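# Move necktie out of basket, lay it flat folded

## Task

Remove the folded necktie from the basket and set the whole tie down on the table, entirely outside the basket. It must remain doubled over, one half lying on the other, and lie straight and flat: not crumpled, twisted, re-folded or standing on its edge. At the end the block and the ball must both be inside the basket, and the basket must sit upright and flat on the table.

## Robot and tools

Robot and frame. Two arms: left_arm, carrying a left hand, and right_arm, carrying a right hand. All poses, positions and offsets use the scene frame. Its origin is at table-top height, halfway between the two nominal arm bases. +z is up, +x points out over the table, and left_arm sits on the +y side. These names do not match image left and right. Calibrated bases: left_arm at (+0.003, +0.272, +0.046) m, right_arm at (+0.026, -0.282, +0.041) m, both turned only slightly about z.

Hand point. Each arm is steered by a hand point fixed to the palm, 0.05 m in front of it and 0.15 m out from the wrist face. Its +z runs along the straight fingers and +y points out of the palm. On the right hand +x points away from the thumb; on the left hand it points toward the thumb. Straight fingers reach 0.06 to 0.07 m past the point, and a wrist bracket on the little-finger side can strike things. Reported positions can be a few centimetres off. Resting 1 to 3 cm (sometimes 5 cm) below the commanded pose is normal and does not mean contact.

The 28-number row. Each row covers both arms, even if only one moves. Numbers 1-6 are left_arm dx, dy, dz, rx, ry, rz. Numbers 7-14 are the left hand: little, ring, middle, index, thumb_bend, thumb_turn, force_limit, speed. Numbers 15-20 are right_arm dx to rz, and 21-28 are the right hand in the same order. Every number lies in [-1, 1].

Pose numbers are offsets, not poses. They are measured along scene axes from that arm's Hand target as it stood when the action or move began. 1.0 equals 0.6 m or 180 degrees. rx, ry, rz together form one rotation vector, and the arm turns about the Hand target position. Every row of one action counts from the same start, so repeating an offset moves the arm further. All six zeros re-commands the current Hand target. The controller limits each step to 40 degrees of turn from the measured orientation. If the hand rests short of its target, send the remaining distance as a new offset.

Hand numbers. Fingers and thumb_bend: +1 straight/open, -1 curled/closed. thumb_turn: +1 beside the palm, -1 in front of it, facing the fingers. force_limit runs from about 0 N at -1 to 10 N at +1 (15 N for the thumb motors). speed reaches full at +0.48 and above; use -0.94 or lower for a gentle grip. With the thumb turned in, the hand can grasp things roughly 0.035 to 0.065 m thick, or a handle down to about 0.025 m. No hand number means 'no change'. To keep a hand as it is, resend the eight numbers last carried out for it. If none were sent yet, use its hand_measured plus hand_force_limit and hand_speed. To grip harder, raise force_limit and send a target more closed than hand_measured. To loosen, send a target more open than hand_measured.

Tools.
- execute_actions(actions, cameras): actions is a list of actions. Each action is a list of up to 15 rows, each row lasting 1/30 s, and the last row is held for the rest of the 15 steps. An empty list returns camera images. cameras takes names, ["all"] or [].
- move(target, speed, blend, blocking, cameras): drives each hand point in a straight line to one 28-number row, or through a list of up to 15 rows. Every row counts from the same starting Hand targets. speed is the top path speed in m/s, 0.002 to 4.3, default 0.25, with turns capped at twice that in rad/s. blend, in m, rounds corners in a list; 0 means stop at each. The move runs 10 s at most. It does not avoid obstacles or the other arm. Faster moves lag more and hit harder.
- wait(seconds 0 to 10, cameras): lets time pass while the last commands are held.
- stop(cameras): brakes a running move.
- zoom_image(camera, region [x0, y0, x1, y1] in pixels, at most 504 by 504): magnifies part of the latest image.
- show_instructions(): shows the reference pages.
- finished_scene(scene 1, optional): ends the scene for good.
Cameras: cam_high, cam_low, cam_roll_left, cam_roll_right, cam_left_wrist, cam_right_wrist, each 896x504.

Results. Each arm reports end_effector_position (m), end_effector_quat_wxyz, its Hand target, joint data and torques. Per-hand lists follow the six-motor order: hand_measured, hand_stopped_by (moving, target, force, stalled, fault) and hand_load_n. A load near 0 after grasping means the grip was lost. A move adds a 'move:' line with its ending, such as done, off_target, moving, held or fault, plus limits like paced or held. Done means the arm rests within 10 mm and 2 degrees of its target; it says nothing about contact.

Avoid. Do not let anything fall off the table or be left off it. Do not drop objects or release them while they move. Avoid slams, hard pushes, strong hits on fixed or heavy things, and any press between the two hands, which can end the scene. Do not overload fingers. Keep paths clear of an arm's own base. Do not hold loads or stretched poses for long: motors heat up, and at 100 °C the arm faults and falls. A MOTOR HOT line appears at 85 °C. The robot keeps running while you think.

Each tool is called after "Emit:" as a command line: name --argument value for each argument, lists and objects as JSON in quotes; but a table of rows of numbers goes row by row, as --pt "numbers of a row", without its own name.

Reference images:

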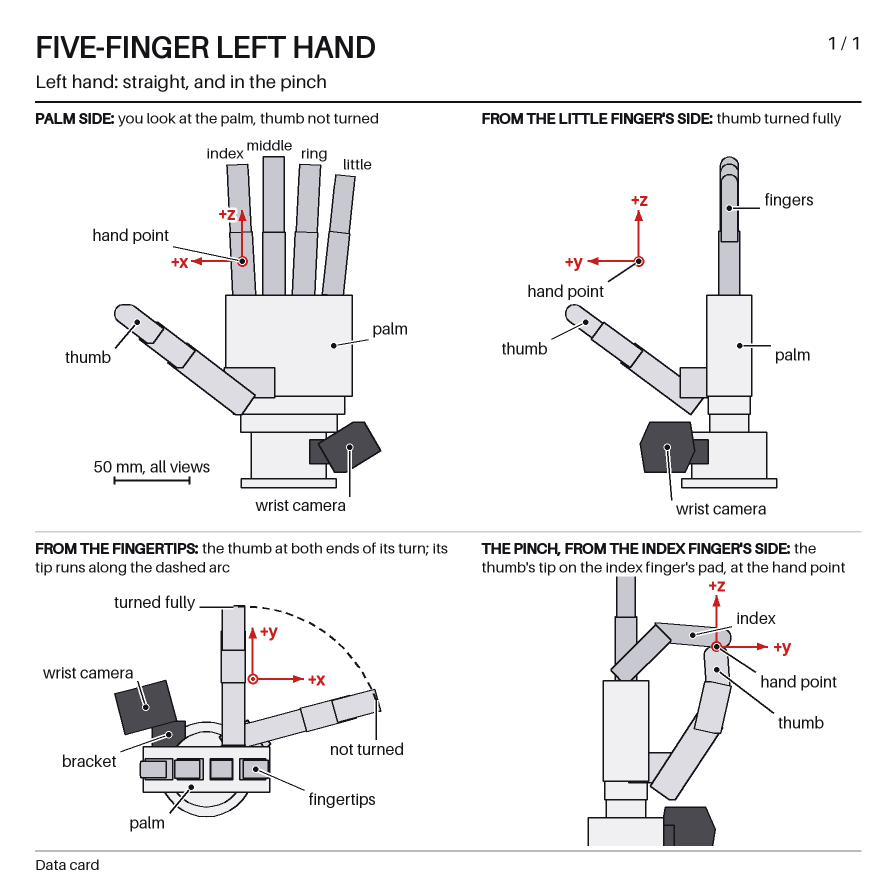

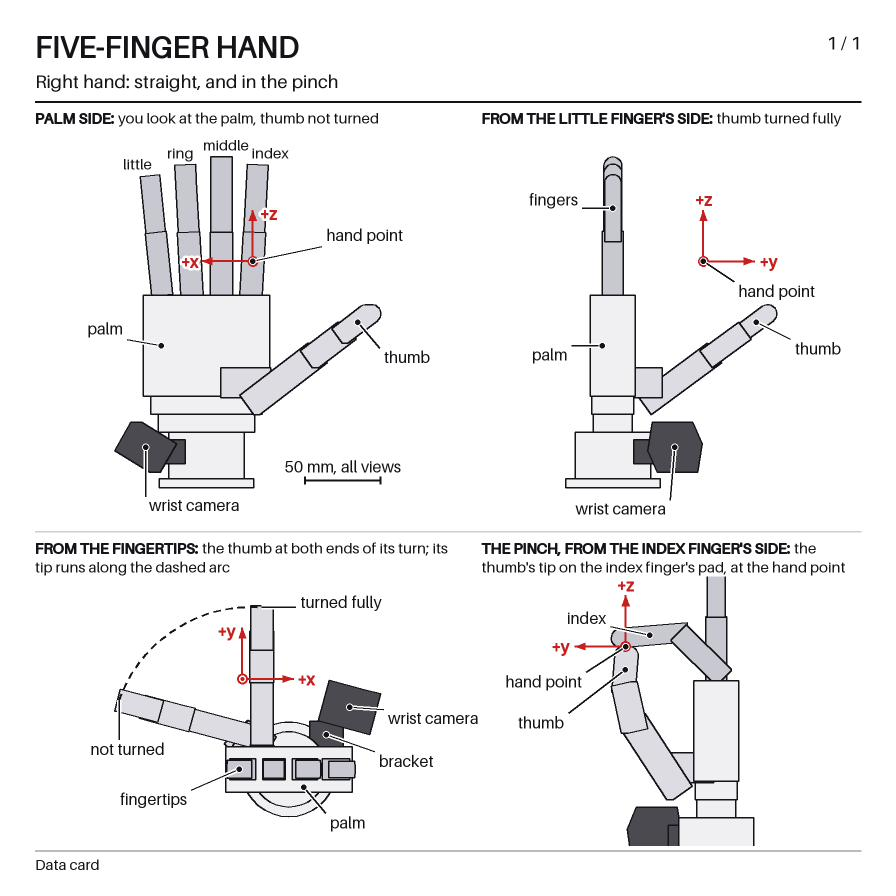

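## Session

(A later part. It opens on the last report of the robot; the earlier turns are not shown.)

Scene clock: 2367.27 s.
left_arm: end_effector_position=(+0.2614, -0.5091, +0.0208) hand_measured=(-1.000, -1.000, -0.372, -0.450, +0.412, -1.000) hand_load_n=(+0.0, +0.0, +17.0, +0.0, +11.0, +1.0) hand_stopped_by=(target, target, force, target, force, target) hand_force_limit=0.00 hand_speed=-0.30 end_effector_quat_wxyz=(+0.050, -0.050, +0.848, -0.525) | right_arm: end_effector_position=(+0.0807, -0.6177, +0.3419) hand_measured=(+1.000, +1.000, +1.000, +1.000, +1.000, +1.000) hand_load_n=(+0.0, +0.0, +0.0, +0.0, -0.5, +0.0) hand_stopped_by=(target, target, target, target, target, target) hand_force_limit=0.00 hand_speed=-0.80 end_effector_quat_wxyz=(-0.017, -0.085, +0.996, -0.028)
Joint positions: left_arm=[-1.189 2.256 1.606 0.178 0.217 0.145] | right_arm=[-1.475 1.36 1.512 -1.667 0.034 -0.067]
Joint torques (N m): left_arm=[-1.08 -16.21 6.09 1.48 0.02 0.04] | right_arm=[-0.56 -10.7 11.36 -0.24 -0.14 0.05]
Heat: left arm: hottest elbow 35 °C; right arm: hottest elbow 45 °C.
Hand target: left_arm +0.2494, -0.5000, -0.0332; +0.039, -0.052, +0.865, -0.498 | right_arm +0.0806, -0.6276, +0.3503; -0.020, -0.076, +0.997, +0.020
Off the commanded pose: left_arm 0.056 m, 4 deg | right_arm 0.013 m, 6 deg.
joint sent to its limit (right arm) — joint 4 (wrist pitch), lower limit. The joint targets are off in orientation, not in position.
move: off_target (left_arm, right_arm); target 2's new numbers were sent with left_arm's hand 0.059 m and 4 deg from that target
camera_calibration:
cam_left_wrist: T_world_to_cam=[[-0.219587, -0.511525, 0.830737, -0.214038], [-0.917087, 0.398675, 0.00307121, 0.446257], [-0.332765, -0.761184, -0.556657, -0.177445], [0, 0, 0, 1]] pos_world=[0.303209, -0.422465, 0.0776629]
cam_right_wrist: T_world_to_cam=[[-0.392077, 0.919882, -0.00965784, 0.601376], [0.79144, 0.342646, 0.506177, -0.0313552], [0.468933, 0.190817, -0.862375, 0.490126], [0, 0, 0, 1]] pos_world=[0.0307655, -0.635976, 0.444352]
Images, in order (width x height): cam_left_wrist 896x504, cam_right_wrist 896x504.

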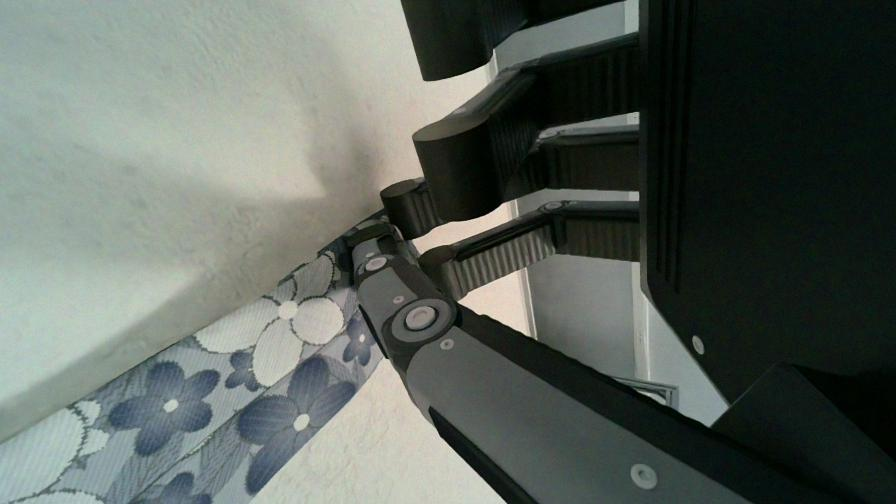

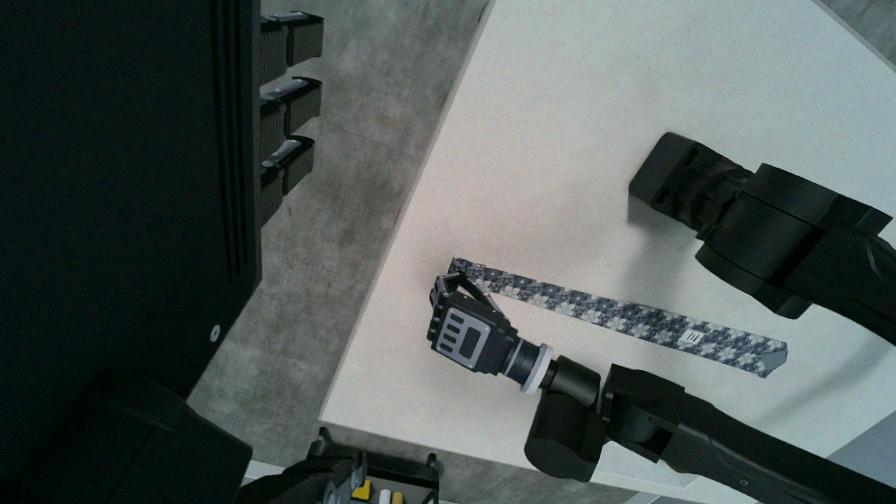

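Emit:
move --pt "0 0 0.02 0 0 0 -1 -1 0.3 0.3 0.8 -1 0 -0.3 0 0 0 0 0 0 1 1 1 1 1 1 0 -0.8" --pt "0 -0.02 0.2 0 0 0 -1 -1 0.3 0.3 0.8 -1 0 -0.3 0 0 0 0 0 0 1 1 1 1 1 1 0 -0.8" --speed 0.1 --cameras '["cam_left_wrist","cam_right_wrist"]'

Emit:
zoom_image --camera "cam_right_wrist" --region '[400, 220, 560, 350]'

Emit:
zoom_image --camera "cam_left_wrist" --region '[200, 100, 440, 300]'

Scene clock: 2433.47 s.
left_arm: end_effector_position=(+0.2523, -0.4924, +0.0567) hand_measured=(-1.000, -1.000, +0.300, +0.300, +0.798, -1.000) hand_load_n=(+0.0, +0.0, +0.0, +0.0, +0.0, +0.0) hand_stopped_by=(target, target, target, target, target, target) hand_force_limit=0.00 hand_speed=-0.30 end_effector_quat_wxyz=(+0.035, -0.059, +0.876, -0.478) | right_arm: end_effector_position=(+0.0807, -0.6177, +0.3419) hand_measured=(+1.000, +1.000, +1.000, +1.000, +1.000, +1.000) hand_load_n=(+0.0, +0.0, +0.0, +0.0, -0.5, +0.0) hand_stopped_by=(target, target, target, target, target, target) hand_force_limit=0.00 hand_speed=-0.80 end_effector_quat_wxyz=(-0.017, -0.085, +0.996, -0.028)
Joint positions: left_arm=[-1.192 2.175 1.635 -0.046 0.212 0.144] | right_arm=[-1.475 1.36 1.512 -1.667 0.034 -0.067]
Joint torques (N m): left_arm=[-1.49 -20.95 10.71 1.06 0.03 0.03] | right_arm=[-0.85 -11.05 11.08 -0.47 -0.09 0.03]
Heat: left arm: hottest elbow 34 °C; right arm: hottest elbow 45 °C.
Hand target: left_arm +0.2493, -0.5120, +0.0869; +0.039, -0.052, +0.865, -0.498 | right_arm +0.0806, -0.6276, +0.3503; -0.020, -0.076, +0.997, +0.020
Off the commanded pose: left_arm 0.036 m, 3 deg | right_arm 0.013 m, 6 deg.
joint sent to its limit (right arm) — joint 4 (wrist pitch), lower limit. The joint targets are off in orientation, not in position.
move: off_target (left_arm, right_arm)
camera_calibration:
cam_left_wrist: T_world_to_cam=[[-0.184508, -0.597315, 0.780494, -0.285546], [-0.915762, 0.392812, 0.0841357, 0.423365], [-0.356843, -0.699223, -0.619475, -0.107562], [0, 0, 0, 1]] pos_world=[0.296634, -0.412074, 0.120615]
cam_right_wrist: T_world_to_cam=[[-0.392077, 0.919882, -0.00965784, 0.601376], [0.79144, 0.342646, 0.506177, -0.0313552], [0.468933, 0.190817, -0.862375, 0.490126], [0, 0, 0, 1]] pos_world=[0.0307655, -0.635976, 0.444352]
Images, in order (width x height): cam_left_wrist 896x504, cam_right_wrist 896x504.

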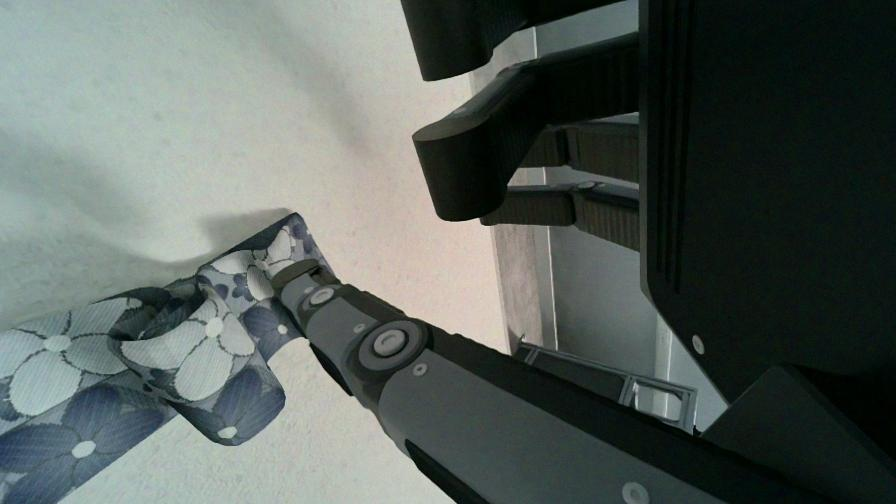

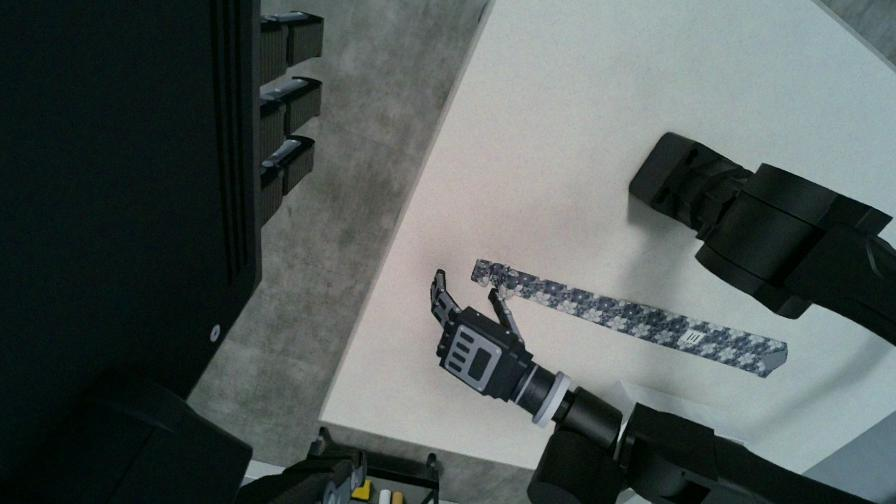

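Scaled by 3.150 from the camera's 896x504 image, which has a finer 1280x720 frame.

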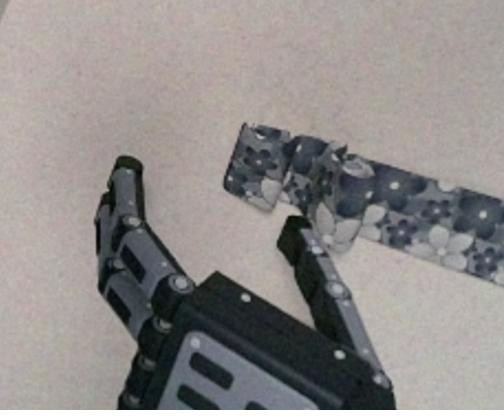

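Scaled by 2.100 from the camera's 896x504 image, which has a finer 1280x720 frame.

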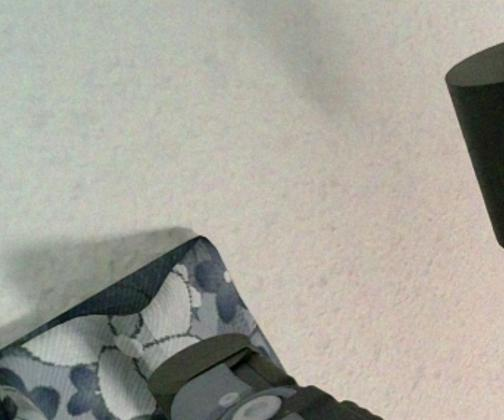

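Emit:
move --pt "0 0 0.2 0 0 0 -1 -1 0.3 0.3 0.8 -1 0 -0.3 0 0 0 0 0 0 1 1 1 1 1 1 0 -0.8" --speed 0.15 --cameras '["cam_left_wrist","cam_right_wrist","cam_low","cam_roll_right"]'

Emit:
zoom_image --camera "cam_left_wrist" --region '[60, 60, 380, 300]'

Emit:
zoom_image --camera "cam_low" --region '[260, 190, 460, 260]'

Emit:
zoom_image --camera "cam_roll_right" --region '[180, 190, 380, 290]'

Scene clock: 2456.47 s.
left_arm: end_effector_position=(+0.2539, -0.4961, +0.1784) hand_measured=(-1.000, -1.000, +0.300, +0.300, +0.798, -1.000) hand_load_n=(+0.0, +0.0, +0.0, +0.0, -0.5, +0.0) hand_stopped_by=(target, target, target, target, target, target) hand_force_limit=0.00 hand_speed=-0.30 end_effector_quat_wxyz=(+0.035, -0.059, +0.875, -0.479) | right_arm: end_effector_position=(+0.0807, -0.6177, +0.3419) hand_measured=(+1.000, +1.000, +1.000, +1.000, +1.000, +1.000) hand_load_n=(+0.0, +0.0, +0.0, +0.0, +0.0, +0.0) hand_stopped_by=(target, target, target, target, target, target) hand_force_limit=0.00 hand_speed=-0.80 end_effector_quat_wxyz=(-0.017, -0.085, +0.996, -0.028)
Joint positions: left_arm=[-1.192 2.051 1.769 -0.3 0.212 0.144] | right_arm=[-1.475 1.36 1.512 -1.667 0.034 -0.067]
Joint torques (N m): left_arm=[-1.2 -20.19 11.73 1.07 0.01 0] | right_arm=[-1.03 -10.99 11.26 -0.12 -0.07 0]
Heat: left arm: hottest elbow 37 °C; right arm: hottest elbow 45 °C.
Hand target: left_arm +0.2493, -0.5119, +0.2067; +0.038, -0.052, +0.865, -0.497 | right_arm +0.0806, -0.6276, +0.3503; -0.020, -0.076, +0.997, +0.020
Off the commanded pose: left_arm 0.033 m, 3 deg | right_arm 0.013 m, 6 deg.
joint sent to its limit (right arm) — joint 4 (wrist pitch), lower limit. The joint targets are off in orientation, not in position.
move: off_target (left_arm, right_arm)
camera_calibration:
cam_left_wrist: T_world_to_cam=[[-0.185392, -0.595152, 0.781936, -0.381382], [-0.91587, 0.393014, 0.0819865, 0.416532], [-0.356106, -0.700952, -0.617944, -0.0355176], [0, 0, 0, 1]] pos_world=[0.298136, -0.415579, 0.242118]
cam_right_wrist: T_world_to_cam=[[-0.392077, 0.919882, -0.00965784, 0.601376], [0.79144, 0.342646, 0.506177, -0.0313552], [0.468933, 0.190817, -0.862375, 0.490126], [0, 0, 0, 1]] pos_world=[0.0307655, -0.635976, 0.444352]
Images, in order (width x height): cam_low 896x504, cam_roll_right 896x504, cam_left_wrist 896x504, cam_right_wrist 896x504.

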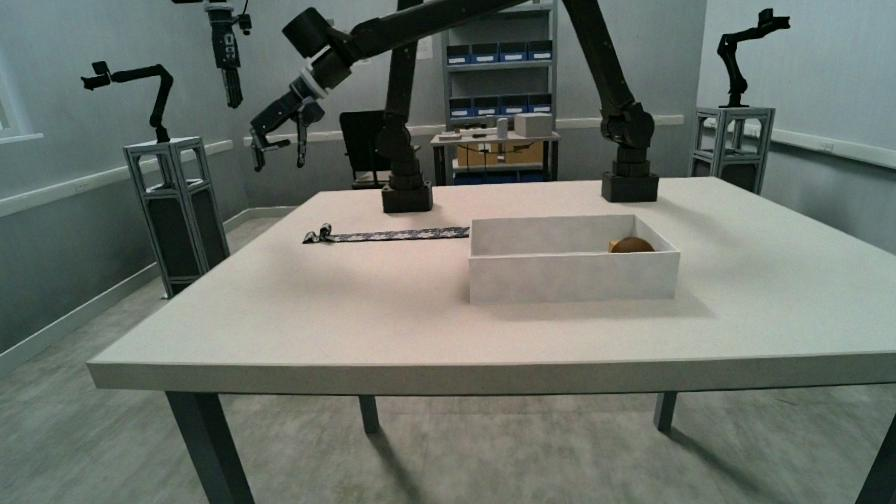

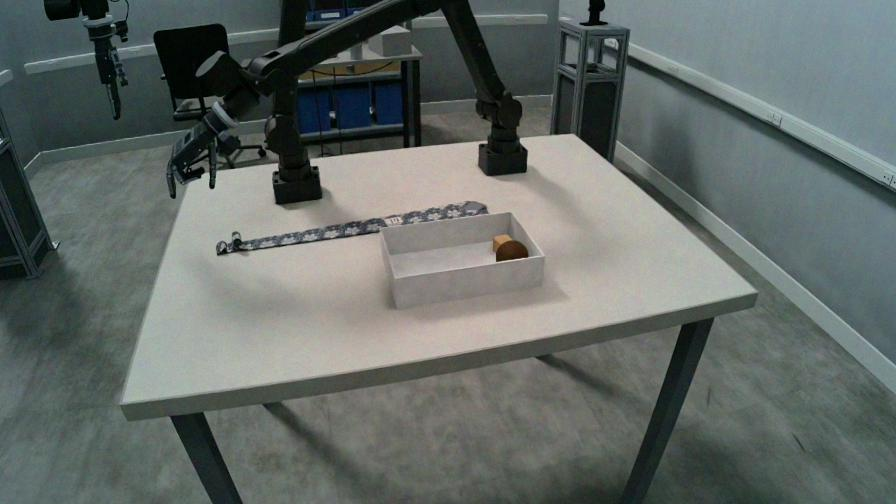

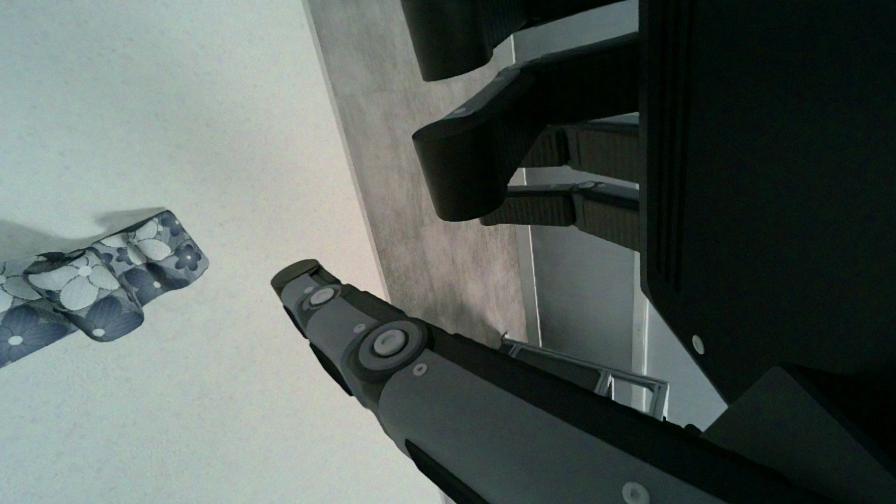

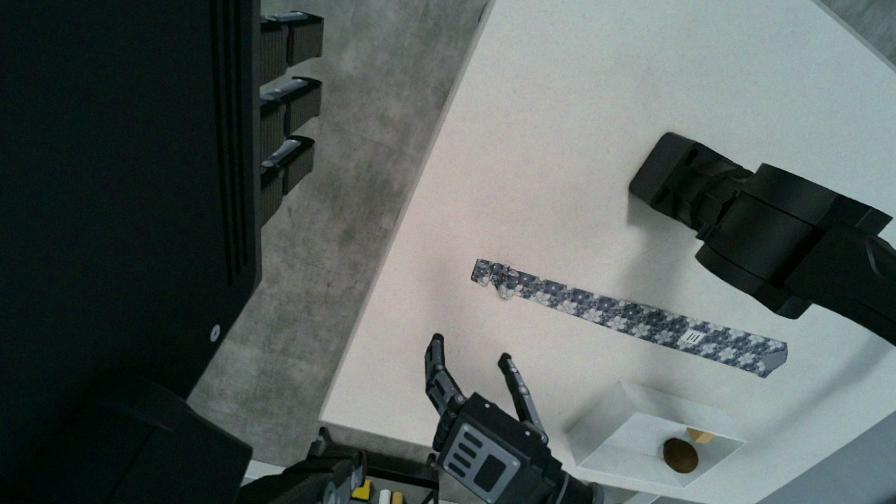

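Scaled by 1.575 from the camera's 896x504 image, which has a finer 1280x720 frame.

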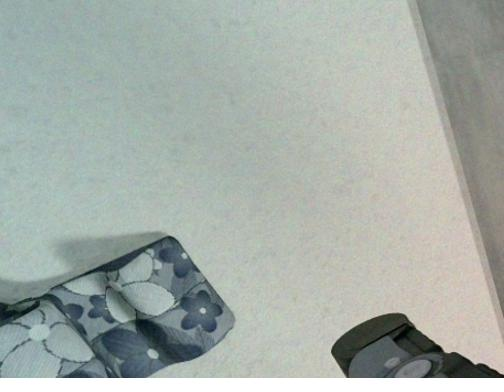

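Scaled by 2.520 from the camera's 896x504 image, which has a finer 1280x720 frame.

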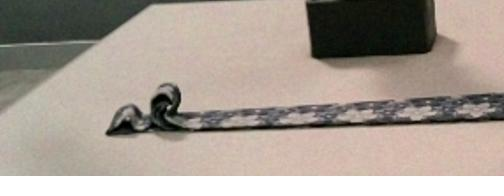

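Scaled by 2.520 from the camera's 896x504 image, which has a finer 1280x720 frame.

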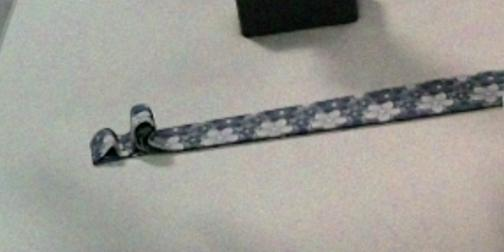

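Emit:
move --pt "-0.007 0.083 -0.245 0 0 0 0 0 0 0 1 1 0 0 0 0 0 0 0 0 1 1 1 1 1 1 0 -0.8" --speed 0.12 --cameras '["cam_left_wrist","cam_right_wrist"]'

Emit:
zoom_image --camera "cam_right_wrist" --region '[400, 220, 560, 350]'

Scene clock: 2486.37 s.
left_arm: end_effector_position=(+0.2377, -0.4642, +0.0736) hand_measured=(+0.000, +0.000, +0.000, +0.000, +1.000, +1.000) hand_load_n=(-0.5, +0.0, +0.0, +0.0, +0.0, +0.0) hand_stopped_by=(target, target, target, target, target, target) hand_force_limit=0.00 hand_speed=0.00 end_effector_quat_wxyz=(+0.036, -0.051, +0.864, -0.500) | right_arm: end_effector_position=(+0.0807, -0.6177, +0.3419) hand_measured=(+1.000, +1.000, +1.000, +1.000, +1.000, +1.000) hand_load_n=(+0.0, +0.0, +0.0, +0.0, +0.0, +0.0) hand_stopped_by=(target, target, target, target, target, target) hand_force_limit=0.00 hand_speed=-0.80 end_effector_quat_wxyz=(-0.017, -0.085, +0.996, -0.028)
Joint positions: left_arm=[-1.192 2.075 1.477 0.062 0.227 0.145] | right_arm=[-1.475 1.36 1.512 -1.667 0.034 -0.067]
Joint torques (N m): left_arm=[0.62 -17.03 7.19 1.87 0.21 0.11] | right_arm=[-1.49 -11.05 11.19 -0.12 -0.04 0]
Heat: left arm: hottest elbow 39 °C; right arm: hottest elbow 45 °C.
Hand target: left_arm +0.2451, -0.4624, +0.0600; +0.039, -0.052, +0.865, -0.498 | right_arm +0.0806, -0.6276, +0.3503; -0.020, -0.076, +0.997, +0.020
Off the commanded pose: left_arm 0.016 m, 0 deg | right_arm 0.013 m, 6 deg.
joint sent to its limit (right arm) — joint 4 (wrist pitch), lower limit. The joint targets are off in orientation, not in position.
move: off_target (left_arm, right_arm)
camera_calibration:
cam_left_wrist: T_world_to_cam=[[-0.202053, -0.555568, 0.806547, -0.262908], [-0.911439, 0.408042, 0.0527381, 0.405787], [-0.358405, -0.724463, -0.588812, -0.0962339], [0, 0, 0, 1]] pos_world=[0.282238, -0.381359, 0.133984]
cam_right_wrist: T_world_to_cam=[[-0.392077, 0.919882, -0.00965784, 0.601376], [0.79144, 0.342646, 0.506177, -0.0313552], [0.468933, 0.190817, -0.862375, 0.490126], [0, 0, 0, 1]] pos_world=[0.0307655, -0.635976, 0.444352]
Images, in order (width x height): cam_left_wrist 896x504, cam_right_wrist 896x504.

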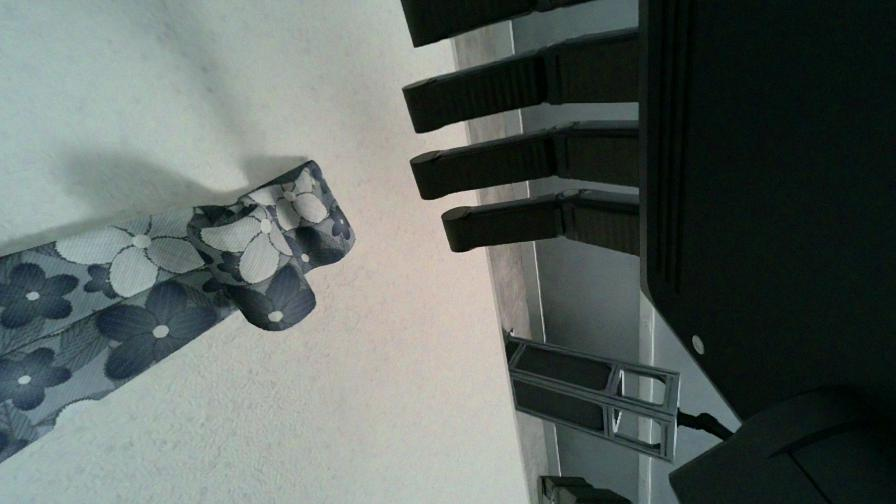

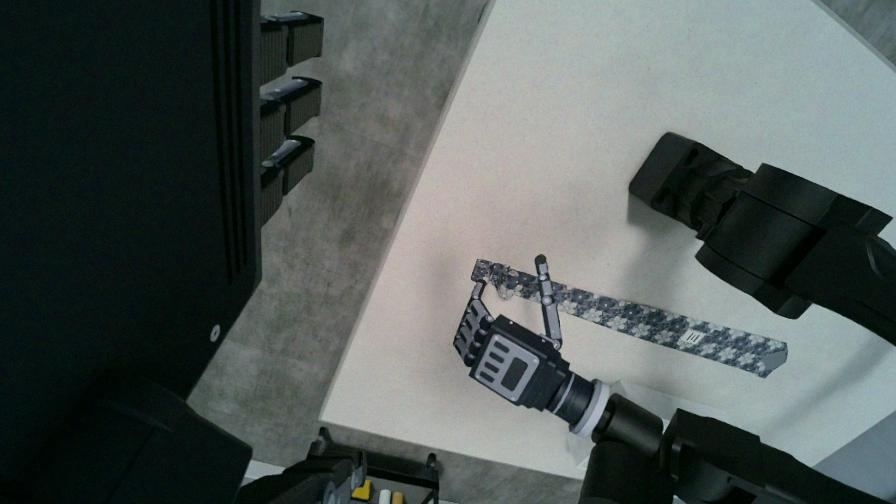

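Scaled by 3.150 from the camera's 896x504 image, which has a finer 1280x720 frame.

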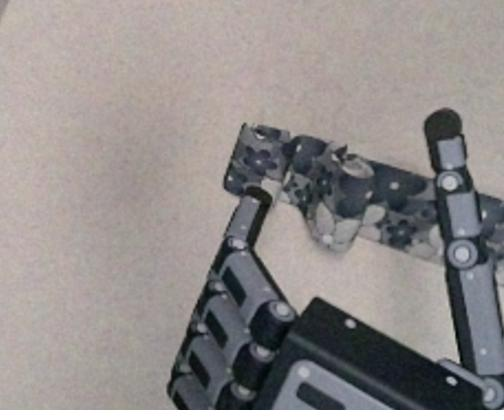

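Emit:
move --pt "0.013 0.03 -0.03 0 0 0 0 0 0 0 1 1 0 0 0 0 0 0 0 0 1 1 1 1 1 1 0 -0.8" --pt "0.013 0.03 -0.075 0 0 0 0 0 0 0 1 1 0 0 0 0 0 0 0 0 1 1 1 1 1 1 0 -0.8" --speed 0.08 --cameras '["cam_left_wrist"]'

Scene clock: 2494.77 s.
left_arm: end_effector_position=(+0.2442, -0.4483, +0.0307) hand_measured=(+0.000, +0.000, +0.000, +0.000, +1.000, +1.000) hand_load_n=(+0.0, +0.0, +0.0, +0.0, +0.0, +0.0) hand_stopped_by=(target, target, target, target, target, target) hand_force_limit=0.00 hand_speed=0.00 end_effector_quat_wxyz=(+0.036, -0.050, +0.862, -0.502) | right_arm: end_effector_position=(+0.0807, -0.6177, +0.3419) hand_measured=(+1.000, +1.000, +1.000, +1.000, +1.000, +1.000) hand_load_n=(+0.0, +0.0, +0.0, +0.0, +0.0, +0.0) hand_stopped_by=(target, target, target, target, target, target) hand_force_limit=0.00 hand_speed=-0.80 end_effector_quat_wxyz=(-0.017, -0.085, +0.996, -0.028)
Joint positions: left_arm=[-1.172 2.118 1.411 0.174 0.247 0.156] | right_arm=[-1.475 1.36 1.512 -1.667 0.034 -0.067]
Joint torques (N m): left_arm=[0.97 -16.91 6.9 1.81 0.19 0.11] | right_arm=[-0.73 -10.81 11.26 -0.2 0 0]
Heat: left arm: hottest elbow 38 °C; right arm: hottest elbow 45 °C.
Hand target: left_arm +0.2530, -0.4442, +0.0147; +0.038, -0.052, +0.865, -0.497 | right_arm +0.0806, -0.6276, +0.3503; -0.020, -0.076, +0.997, +0.020
Off the commanded pose: left_arm 0.018 m, 1 deg | right_arm 0.013 m, 6 deg.
joint sent to its limit (right arm) — joint 4 (wrist pitch), lower limit. The joint targets are off in orientation, not in position.
move: off_target (left_arm, right_arm)
camera_calibration:
cam_left_wrist: T_world_to_cam=[[-0.204515, -0.55095, 0.809091, -0.215611], [-0.910548, 0.410448, 0.0493343, 0.408535], [-0.359271, -0.726627, -0.585609, -0.108439], [0, 0, 0, 1]] pos_world=[0.288937, -0.365267, 0.090791]
Images, in order (width x height): cam_left_wrist 896x504.

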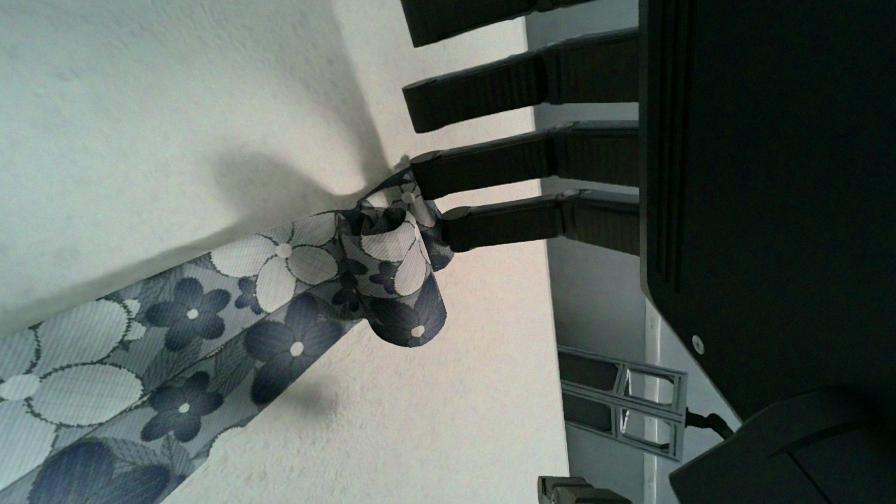

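Emit:
move --pt "0.01 0.012 -0.01 0 0 0 0 0 0 0 1 1 0 0 0 0 0 0 0 0 1 1 1 1 1 1 0 -0.8" --pt "0.01 0.012 -0.035 0 0 0 0 0 0 0 1 1 0 0 0 0 0 0 0 0 1 1 1 1 1 1 0 -0.8" --speed 0.06 --cameras '["cam_left_wrist"]'

Scene clock: 2501.17 s.
left_arm: end_effector_position=(+0.2505, -0.4463, +0.0241) hand_measured=(+0.000, +0.000, +0.000, +0.000, +1.000, +1.000) hand_load_n=(+0.0, +0.0, -1.0, +0.0, +0.0, +0.0) hand_stopped_by=(target, target, target, target, target, target) hand_force_limit=0.00 hand_speed=0.00 end_effector_quat_wxyz=(+0.038, -0.047, +0.857, -0.511) | right_arm: end_effector_position=(+0.0807, -0.6177, +0.3419) hand_measured=(+1.000, +1.000, +1.000, +1.000, +1.000, +1.000) hand_load_n=(+0.0, +0.0, +0.0, +0.0, +0.0, +0.0) hand_stopped_by=(target, target, target, target, target, target) hand_force_limit=0.00 hand_speed=-0.80 end_effector_quat_wxyz=(-0.017, -0.085, +0.996, -0.028)
Joint positions: left_arm=[-1.161 2.13 1.397 0.22 0.26 0.163] | right_arm=[-1.475 1.36 1.512 -1.667 0.034 -0.067]
Joint torques (N m): left_arm=[0.97 -16.09 6.23 1.72 0.13 0.11] | right_arm=[-1.38 -11.52 11.25 -0.2 -0.07 -0.03]
Heat: left arm: hottest elbow 38 °C; right arm: hottest elbow 45 °C.
Hand target: left_arm +0.2591, -0.4370, -0.0061; +0.039, -0.052, +0.865, -0.498 | right_arm +0.0806, -0.6276, +0.3503; -0.020, -0.076, +0.997, +0.020
Off the commanded pose: left_arm 0.033 m, 2 deg | right_arm 0.013 m, 6 deg.
joint sent to its limit (right arm) — joint 4 (wrist pitch), lower limit. The joint targets are off in orientation, not in position.
move: off_target (left_arm, right_arm)
camera_calibration:
cam_left_wrist: T_world_to_cam=[[-0.212487, -0.533813, 0.81847, -0.19844], [-0.909376, 0.41456, 0.034292, 0.41562], [-0.35761, -0.73701, -0.573525, -0.113937], [0, 0, 0, 1]] pos_world=[0.295044, -0.362202, 0.0828196]
Images, in order (width x height): cam_left_wrist 896x504.

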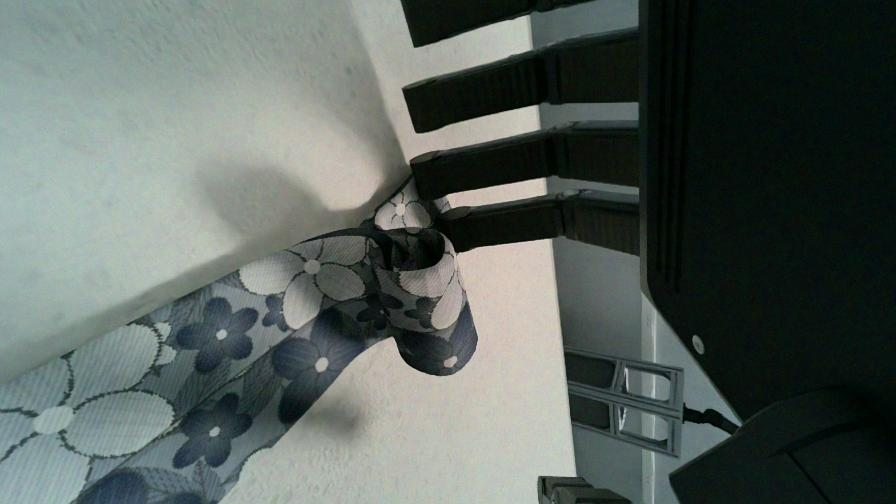

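Emit:
move --pt "0 -0.08 0 0 0 0 0 0 0 0 1 1 0 0 0 0 0 0 0 0 1 1 1 1 1 1 0 -0.8" --speed 0.05 --cameras '["cam_left_wrist"]'

Emit:
move --pt "0 -0.1 0 0 0 0 0 0 0 0 1 1 0 0 0 0 0 0 0 0 1 1 1 1 1 1 0 -0.8" --speed 0.05 --cameras '["cam_left_wrist","cam_roll_right"]'

Scene clock: 2509.17 s.
left_arm: end_effector_position=(+0.2664, -0.4782, +0.0233) hand_measured=(+0.000, +0.000, +0.000, +0.000, +1.000, +1.000) hand_load_n=(+0.0, +0.0, -2.5, +0.0, +0.0, -0.5) hand_stopped_by=(target, target, target, target, target, target) hand_force_limit=0.00 hand_speed=0.00 end_effector_quat_wxyz=(+0.046, -0.052, +0.856, -0.513) | right_arm: end_effector_position=(+0.0807, -0.6177, +0.3419) hand_measured=(+1.000, +1.000, +1.000, +1.000, +1.000, +1.000) hand_load_n=(+0.0, +0.0, +0.0, +0.0, +0.0, +0.0) hand_stopped_by=(target, target, target, target, target, target) hand_force_limit=0.00 hand_speed=-0.80 end_effector_quat_wxyz=(-0.017, -0.085, +0.996, -0.028)
Joint positions: left_arm=[-1.164 2.199 1.523 0.172 0.24 0.159] | right_arm=[-1.475 1.36 1.512 -1.667 0.034 -0.067]
Joint torques (N m): left_arm=[-1.2 -16.09 9.39 0.8 -0.12 0] | right_arm=[-0.67 -11.16 11.06 -0.2 -0.06 0]
Heat: left arm: hottest elbow 37 °C; right arm: hottest elbow 45 °C.
Hand target: left_arm +0.2590, -0.4850, -0.0062; +0.038, -0.052, +0.865, -0.498 | right_arm +0.0806, -0.6276, +0.3503; -0.020, -0.076, +0.997, +0.020
Off the commanded pose: left_arm 0.031 m, 2 deg | right_arm 0.013 m, 6 deg.
joint sent to its limit (right arm) — joint 4 (wrist pitch), lower limit. The joint targets are off in orientation, not in position.
move: off_target (left_arm, right_arm)
camera_calibration:
cam_left_wrist: T_world_to_cam=[[-0.211049, -0.534045, 0.818691, -0.211881], [-0.916479, 0.399348, 0.0242434, 0.438182], [-0.339889, -0.745196, -0.573723, -0.140869], [0, 0, 0, 1]] pos_world=[0.308988, -0.393117, 0.0820221]
Images, in order (width x height): cam_left_wrist 896x504.

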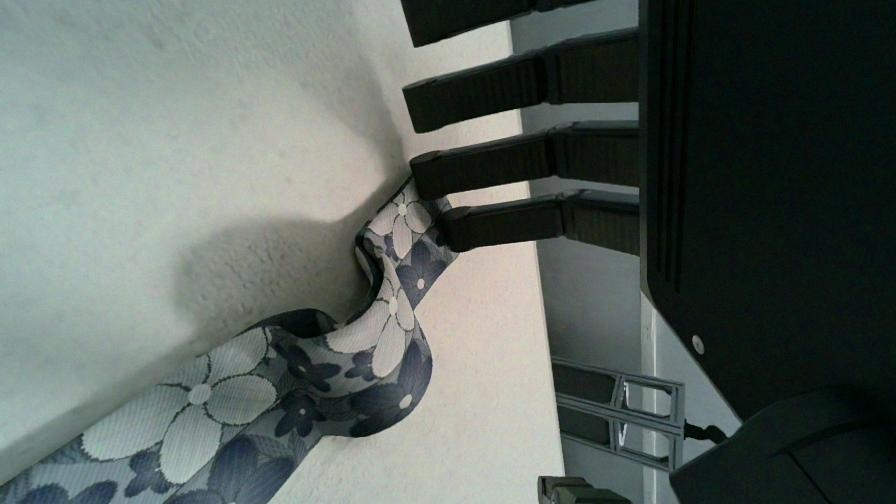

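Scene clock: 2511.00 s.
left_arm: end_effector_position=(+0.2728, -0.5358, +0.0239) hand_measured=(+0.000, +0.000, +0.000, +0.000, +1.000, +1.000) hand_load_n=(+0.0, +0.0, -2.5, +0.0, +0.0, -0.5) hand_stopped_by=(target, target, target, target, target, target) hand_force_limit=0.00 hand_speed=0.00 end_effector_quat_wxyz=(+0.049, -0.054, +0.856, -0.511) | right_arm: end_effector_position=(+0.0807, -0.6177, +0.3419) hand_measured=(+1.000, +1.000, +1.000, +1.000, +1.000, +1.000) hand_load_n=(+0.0, +0.0, +0.0, +0.0, +0.0, +0.5) hand_stopped_by=(target, target, target, target, target, target) hand_force_limit=0.00 hand_speed=-0.80 end_effector_quat_wxyz=(-0.017, -0.085, +0.996, -0.028)
Joint positions: left_arm=[-1.191 2.318 1.758 0.056 0.208 0.146] | right_arm=[-1.475 1.36 1.512 -1.667 0.034 -0.067]
Joint torques (N m): left_arm=[-1.55 -17.67 10.15 0.88 0 -0.04] | right_arm=[-0.97 -10.93 11.06 -0.1 -0.08 0.04]
Heat: left arm: hottest elbow 37 °C; right arm: hottest elbow 45 °C.
Hand target: left_arm +0.2590, -0.5450, -0.0063; +0.039, -0.052, +0.865, -0.497 | right_arm +0.0806, -0.6276, +0.3503; -0.020, -0.076, +0.997, +0.020
Off the commanded pose: left_arm 0.034 m, 2 deg | right_arm 0.013 m, 6 deg.
joint sent to its limit (right arm) — joint 4 (wrist pitch), lower limit. The joint targets are off in orientation, not in position.
move: off_target (left_arm, right_arm)
camera_calibration:
cam_left_wrist: T_world_to_cam=[[-0.20966, -0.538982, 0.815807, -0.244792], [-0.919474, 0.392477, 0.0229968, 0.464162], [-0.33258, -0.745292, -0.577867, -0.183285], [0, 0, 0, 1]] pos_world=[0.314505, -0.450712, 0.0831141]
Images, in order (width x height): cam_roll_right 896x504, cam_left_wrist 896x504.

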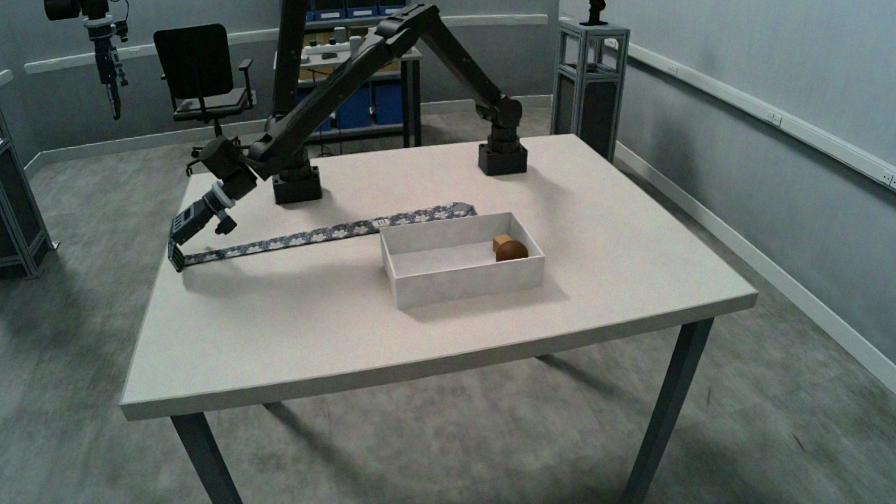

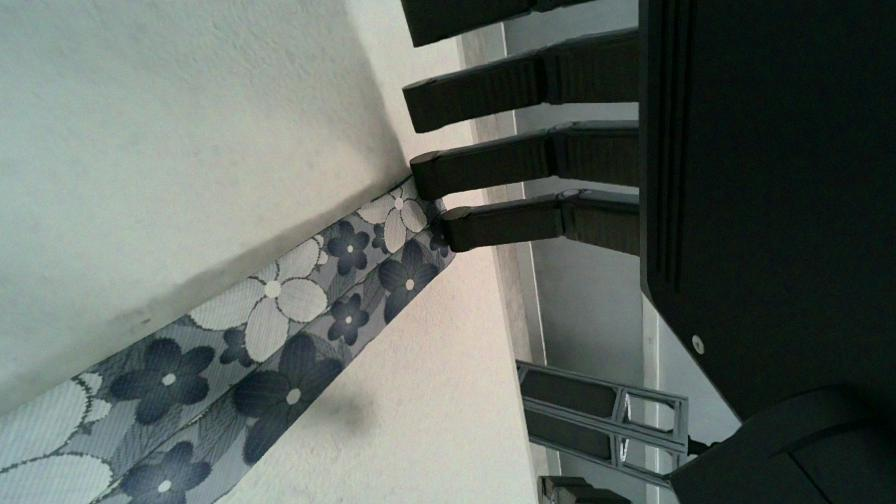

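Emit:
move --pt "0 0.01 0.1 0 0 0 0 0 0 0 1 1 0 0 0 0 0 0 0 0 1 1 1 1 1 1 0 -0.8" --pt "-0.02 0.08 0.3 0 0 0 0 0 0 0 1 1 0 0 0 0 0 0 0 0 1 1 1 1 1 1 0 -0.8" --speed 0.1 --cameras '["cam_left_wrist","cam_right_wrist","cam_low","cam_roll_right"]'

Emit:
zoom_image --camera "cam_left_wrist" --region '[60, 60, 380, 300]'

Emit:
zoom_image --camera "cam_low" --region '[240, 190, 440, 260]'

Emit:
zoom_image --camera "cam_roll_right" --region '[160, 190, 360, 290]'

Emit:
zoom_image --camera "cam_right_wrist" --region '[380, 220, 620, 340]'

Scene clock: 2524.53 s.
left_arm: end_effector_position=(+0.2549, -0.4974, +0.1689) hand_measured=(+0.000, +0.000, +0.000, +0.000, +1.000, +1.000) hand_load_n=(+0.0, +0.0, +0.0, +0.0, +0.0, -0.5) hand_stopped_by=(target, target, target, target, target, target) hand_force_limit=0.00 hand_speed=0.00 end_effector_quat_wxyz=(+0.042, -0.055, +0.865, -0.498) | right_arm: end_effector_position=(+0.0807, -0.6177, +0.3419) hand_measured=(+1.000, +1.000, +1.000, +1.000, +1.000, +1.000) hand_load_n=(+0.0, +0.0, +0.0, +0.0, -0.5, +0.0) hand_stopped_by=(target, target, target, target, target, target) hand_force_limit=0.00 hand_speed=-0.80 end_effector_quat_wxyz=(-0.017, -0.085, +0.996, -0.028)
Joint positions: left_arm=[-1.192 2.048 1.714 -0.205 0.212 0.146] | right_arm=[-1.475 1.36 1.512 -1.667 0.034 -0.067]
Joint torques (N m): left_arm=[-0.85 -20.66 7.82 1.09 0.18 0.02] | right_arm=[-0.79 -10.7 11.18 -0.27 -0.05 0.08]
Heat: left arm: hottest elbow 37 °C; right arm: hottest elbow 45 °C.
Hand target: left_arm +0.2469, -0.4970, +0.1737; +0.038, -0.052, +0.865, -0.497 | right_arm +0.0806, -0.6276, +0.3503; -0.020, -0.076, +0.997, +0.020
Off the commanded pose: left_arm 0.009 m, 1 deg | right_arm 0.013 m, 6 deg.
joint sent to its limit (right arm) — joint 4 (wrist pitch), lower limit. The joint targets are off in orientation, not in position.
move: off_target (right_arm)
camera_calibration:
cam_left_wrist: T_world_to_cam=[[-0.200109, -0.562863, 0.801961, -0.358107], [-0.916895, 0.396084, 0.0492065, 0.426005], [-0.34534, -0.725467, -0.595346, -0.0607272], [0, 0, 0, 1]] pos_world=[0.297969, -0.414354, 0.230072]
cam_right_wrist: T_world_to_cam=[[-0.392077, 0.919882, -0.00965784, 0.601376], [0.79144, 0.342646, 0.506177, -0.0313552], [0.468933, 0.190817, -0.862375, 0.490126], [0, 0, 0, 1]] pos_world=[0.0307655, -0.635976, 0.444352]
Images, in order (width x height): cam_low 896x504, cam_roll_right 896x504, cam_left_wrist 896x504, cam_right_wrist 896x504.

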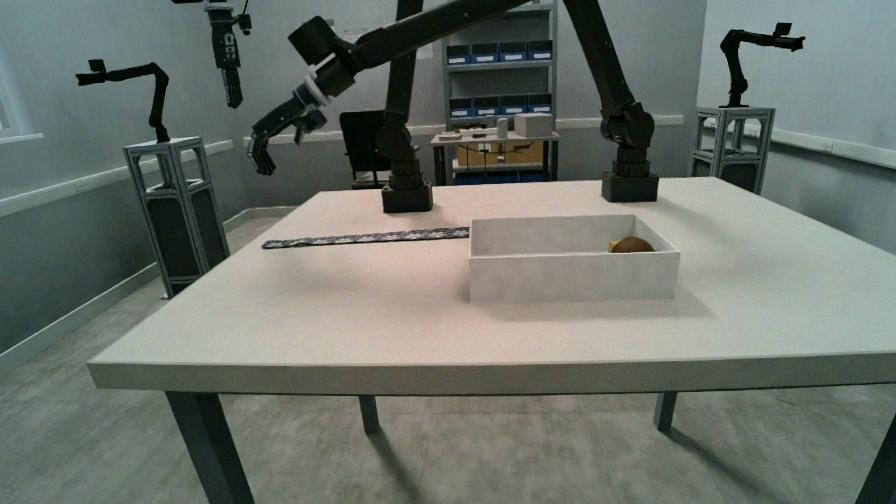

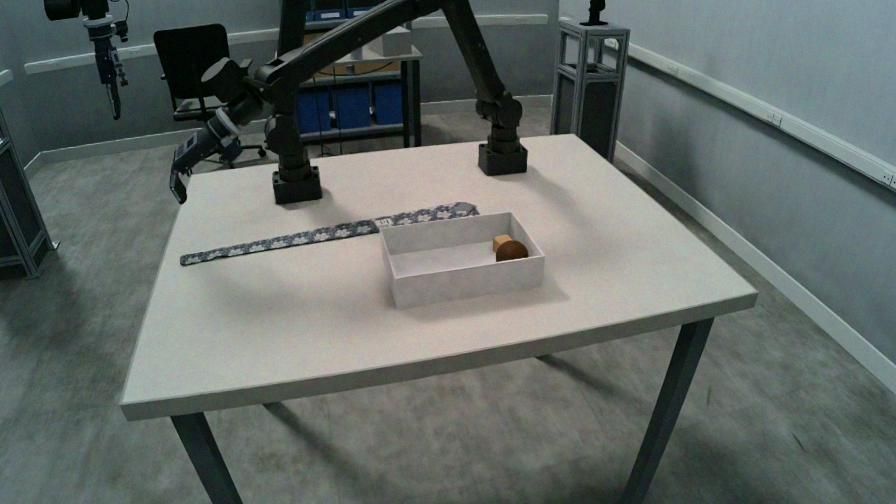

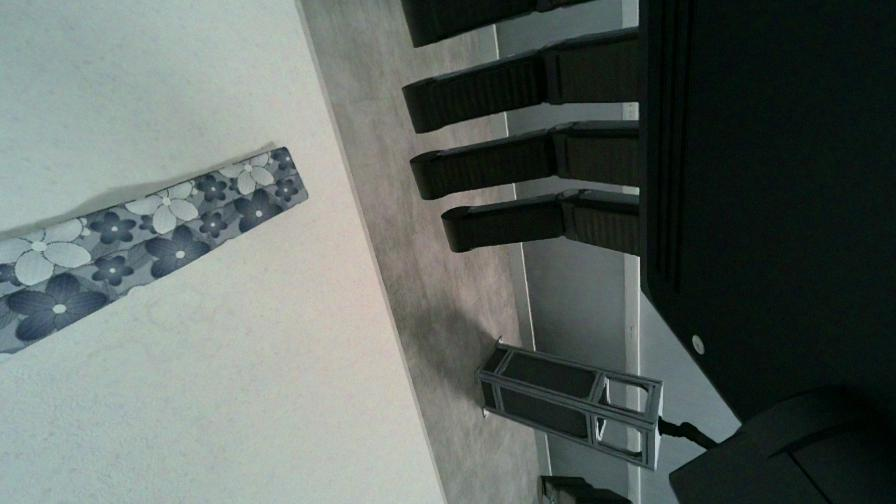

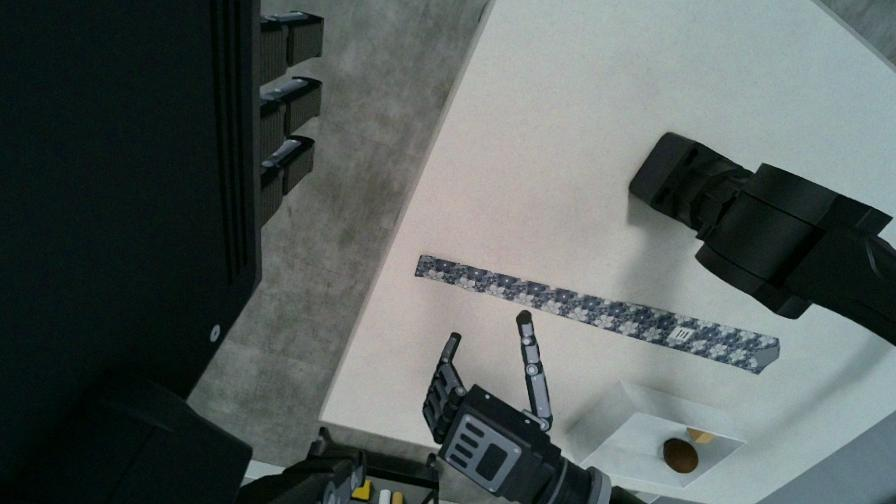

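Scaled by 1.575 from the camera's 896x504 image, which has a finer 1280x720 frame.

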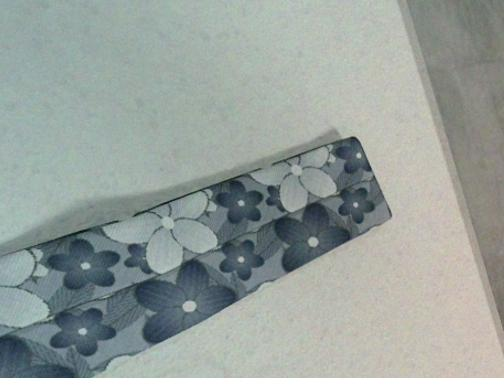

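Scaled by 2.520 from the camera's 896x504 image, which has a finer 1280x720 frame.

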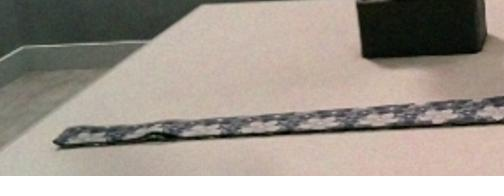

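Scaled by 2.520 from the camera's 896x504 image, which has a finer 1280x720 frame.

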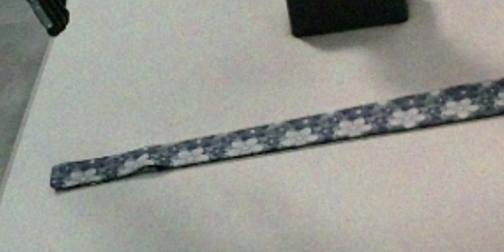

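Scaled by 2.100 from the camera's 896x504 image, which has a finer 1280x720 frame.

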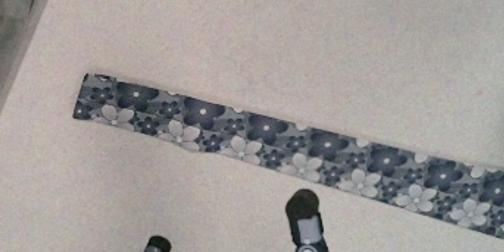

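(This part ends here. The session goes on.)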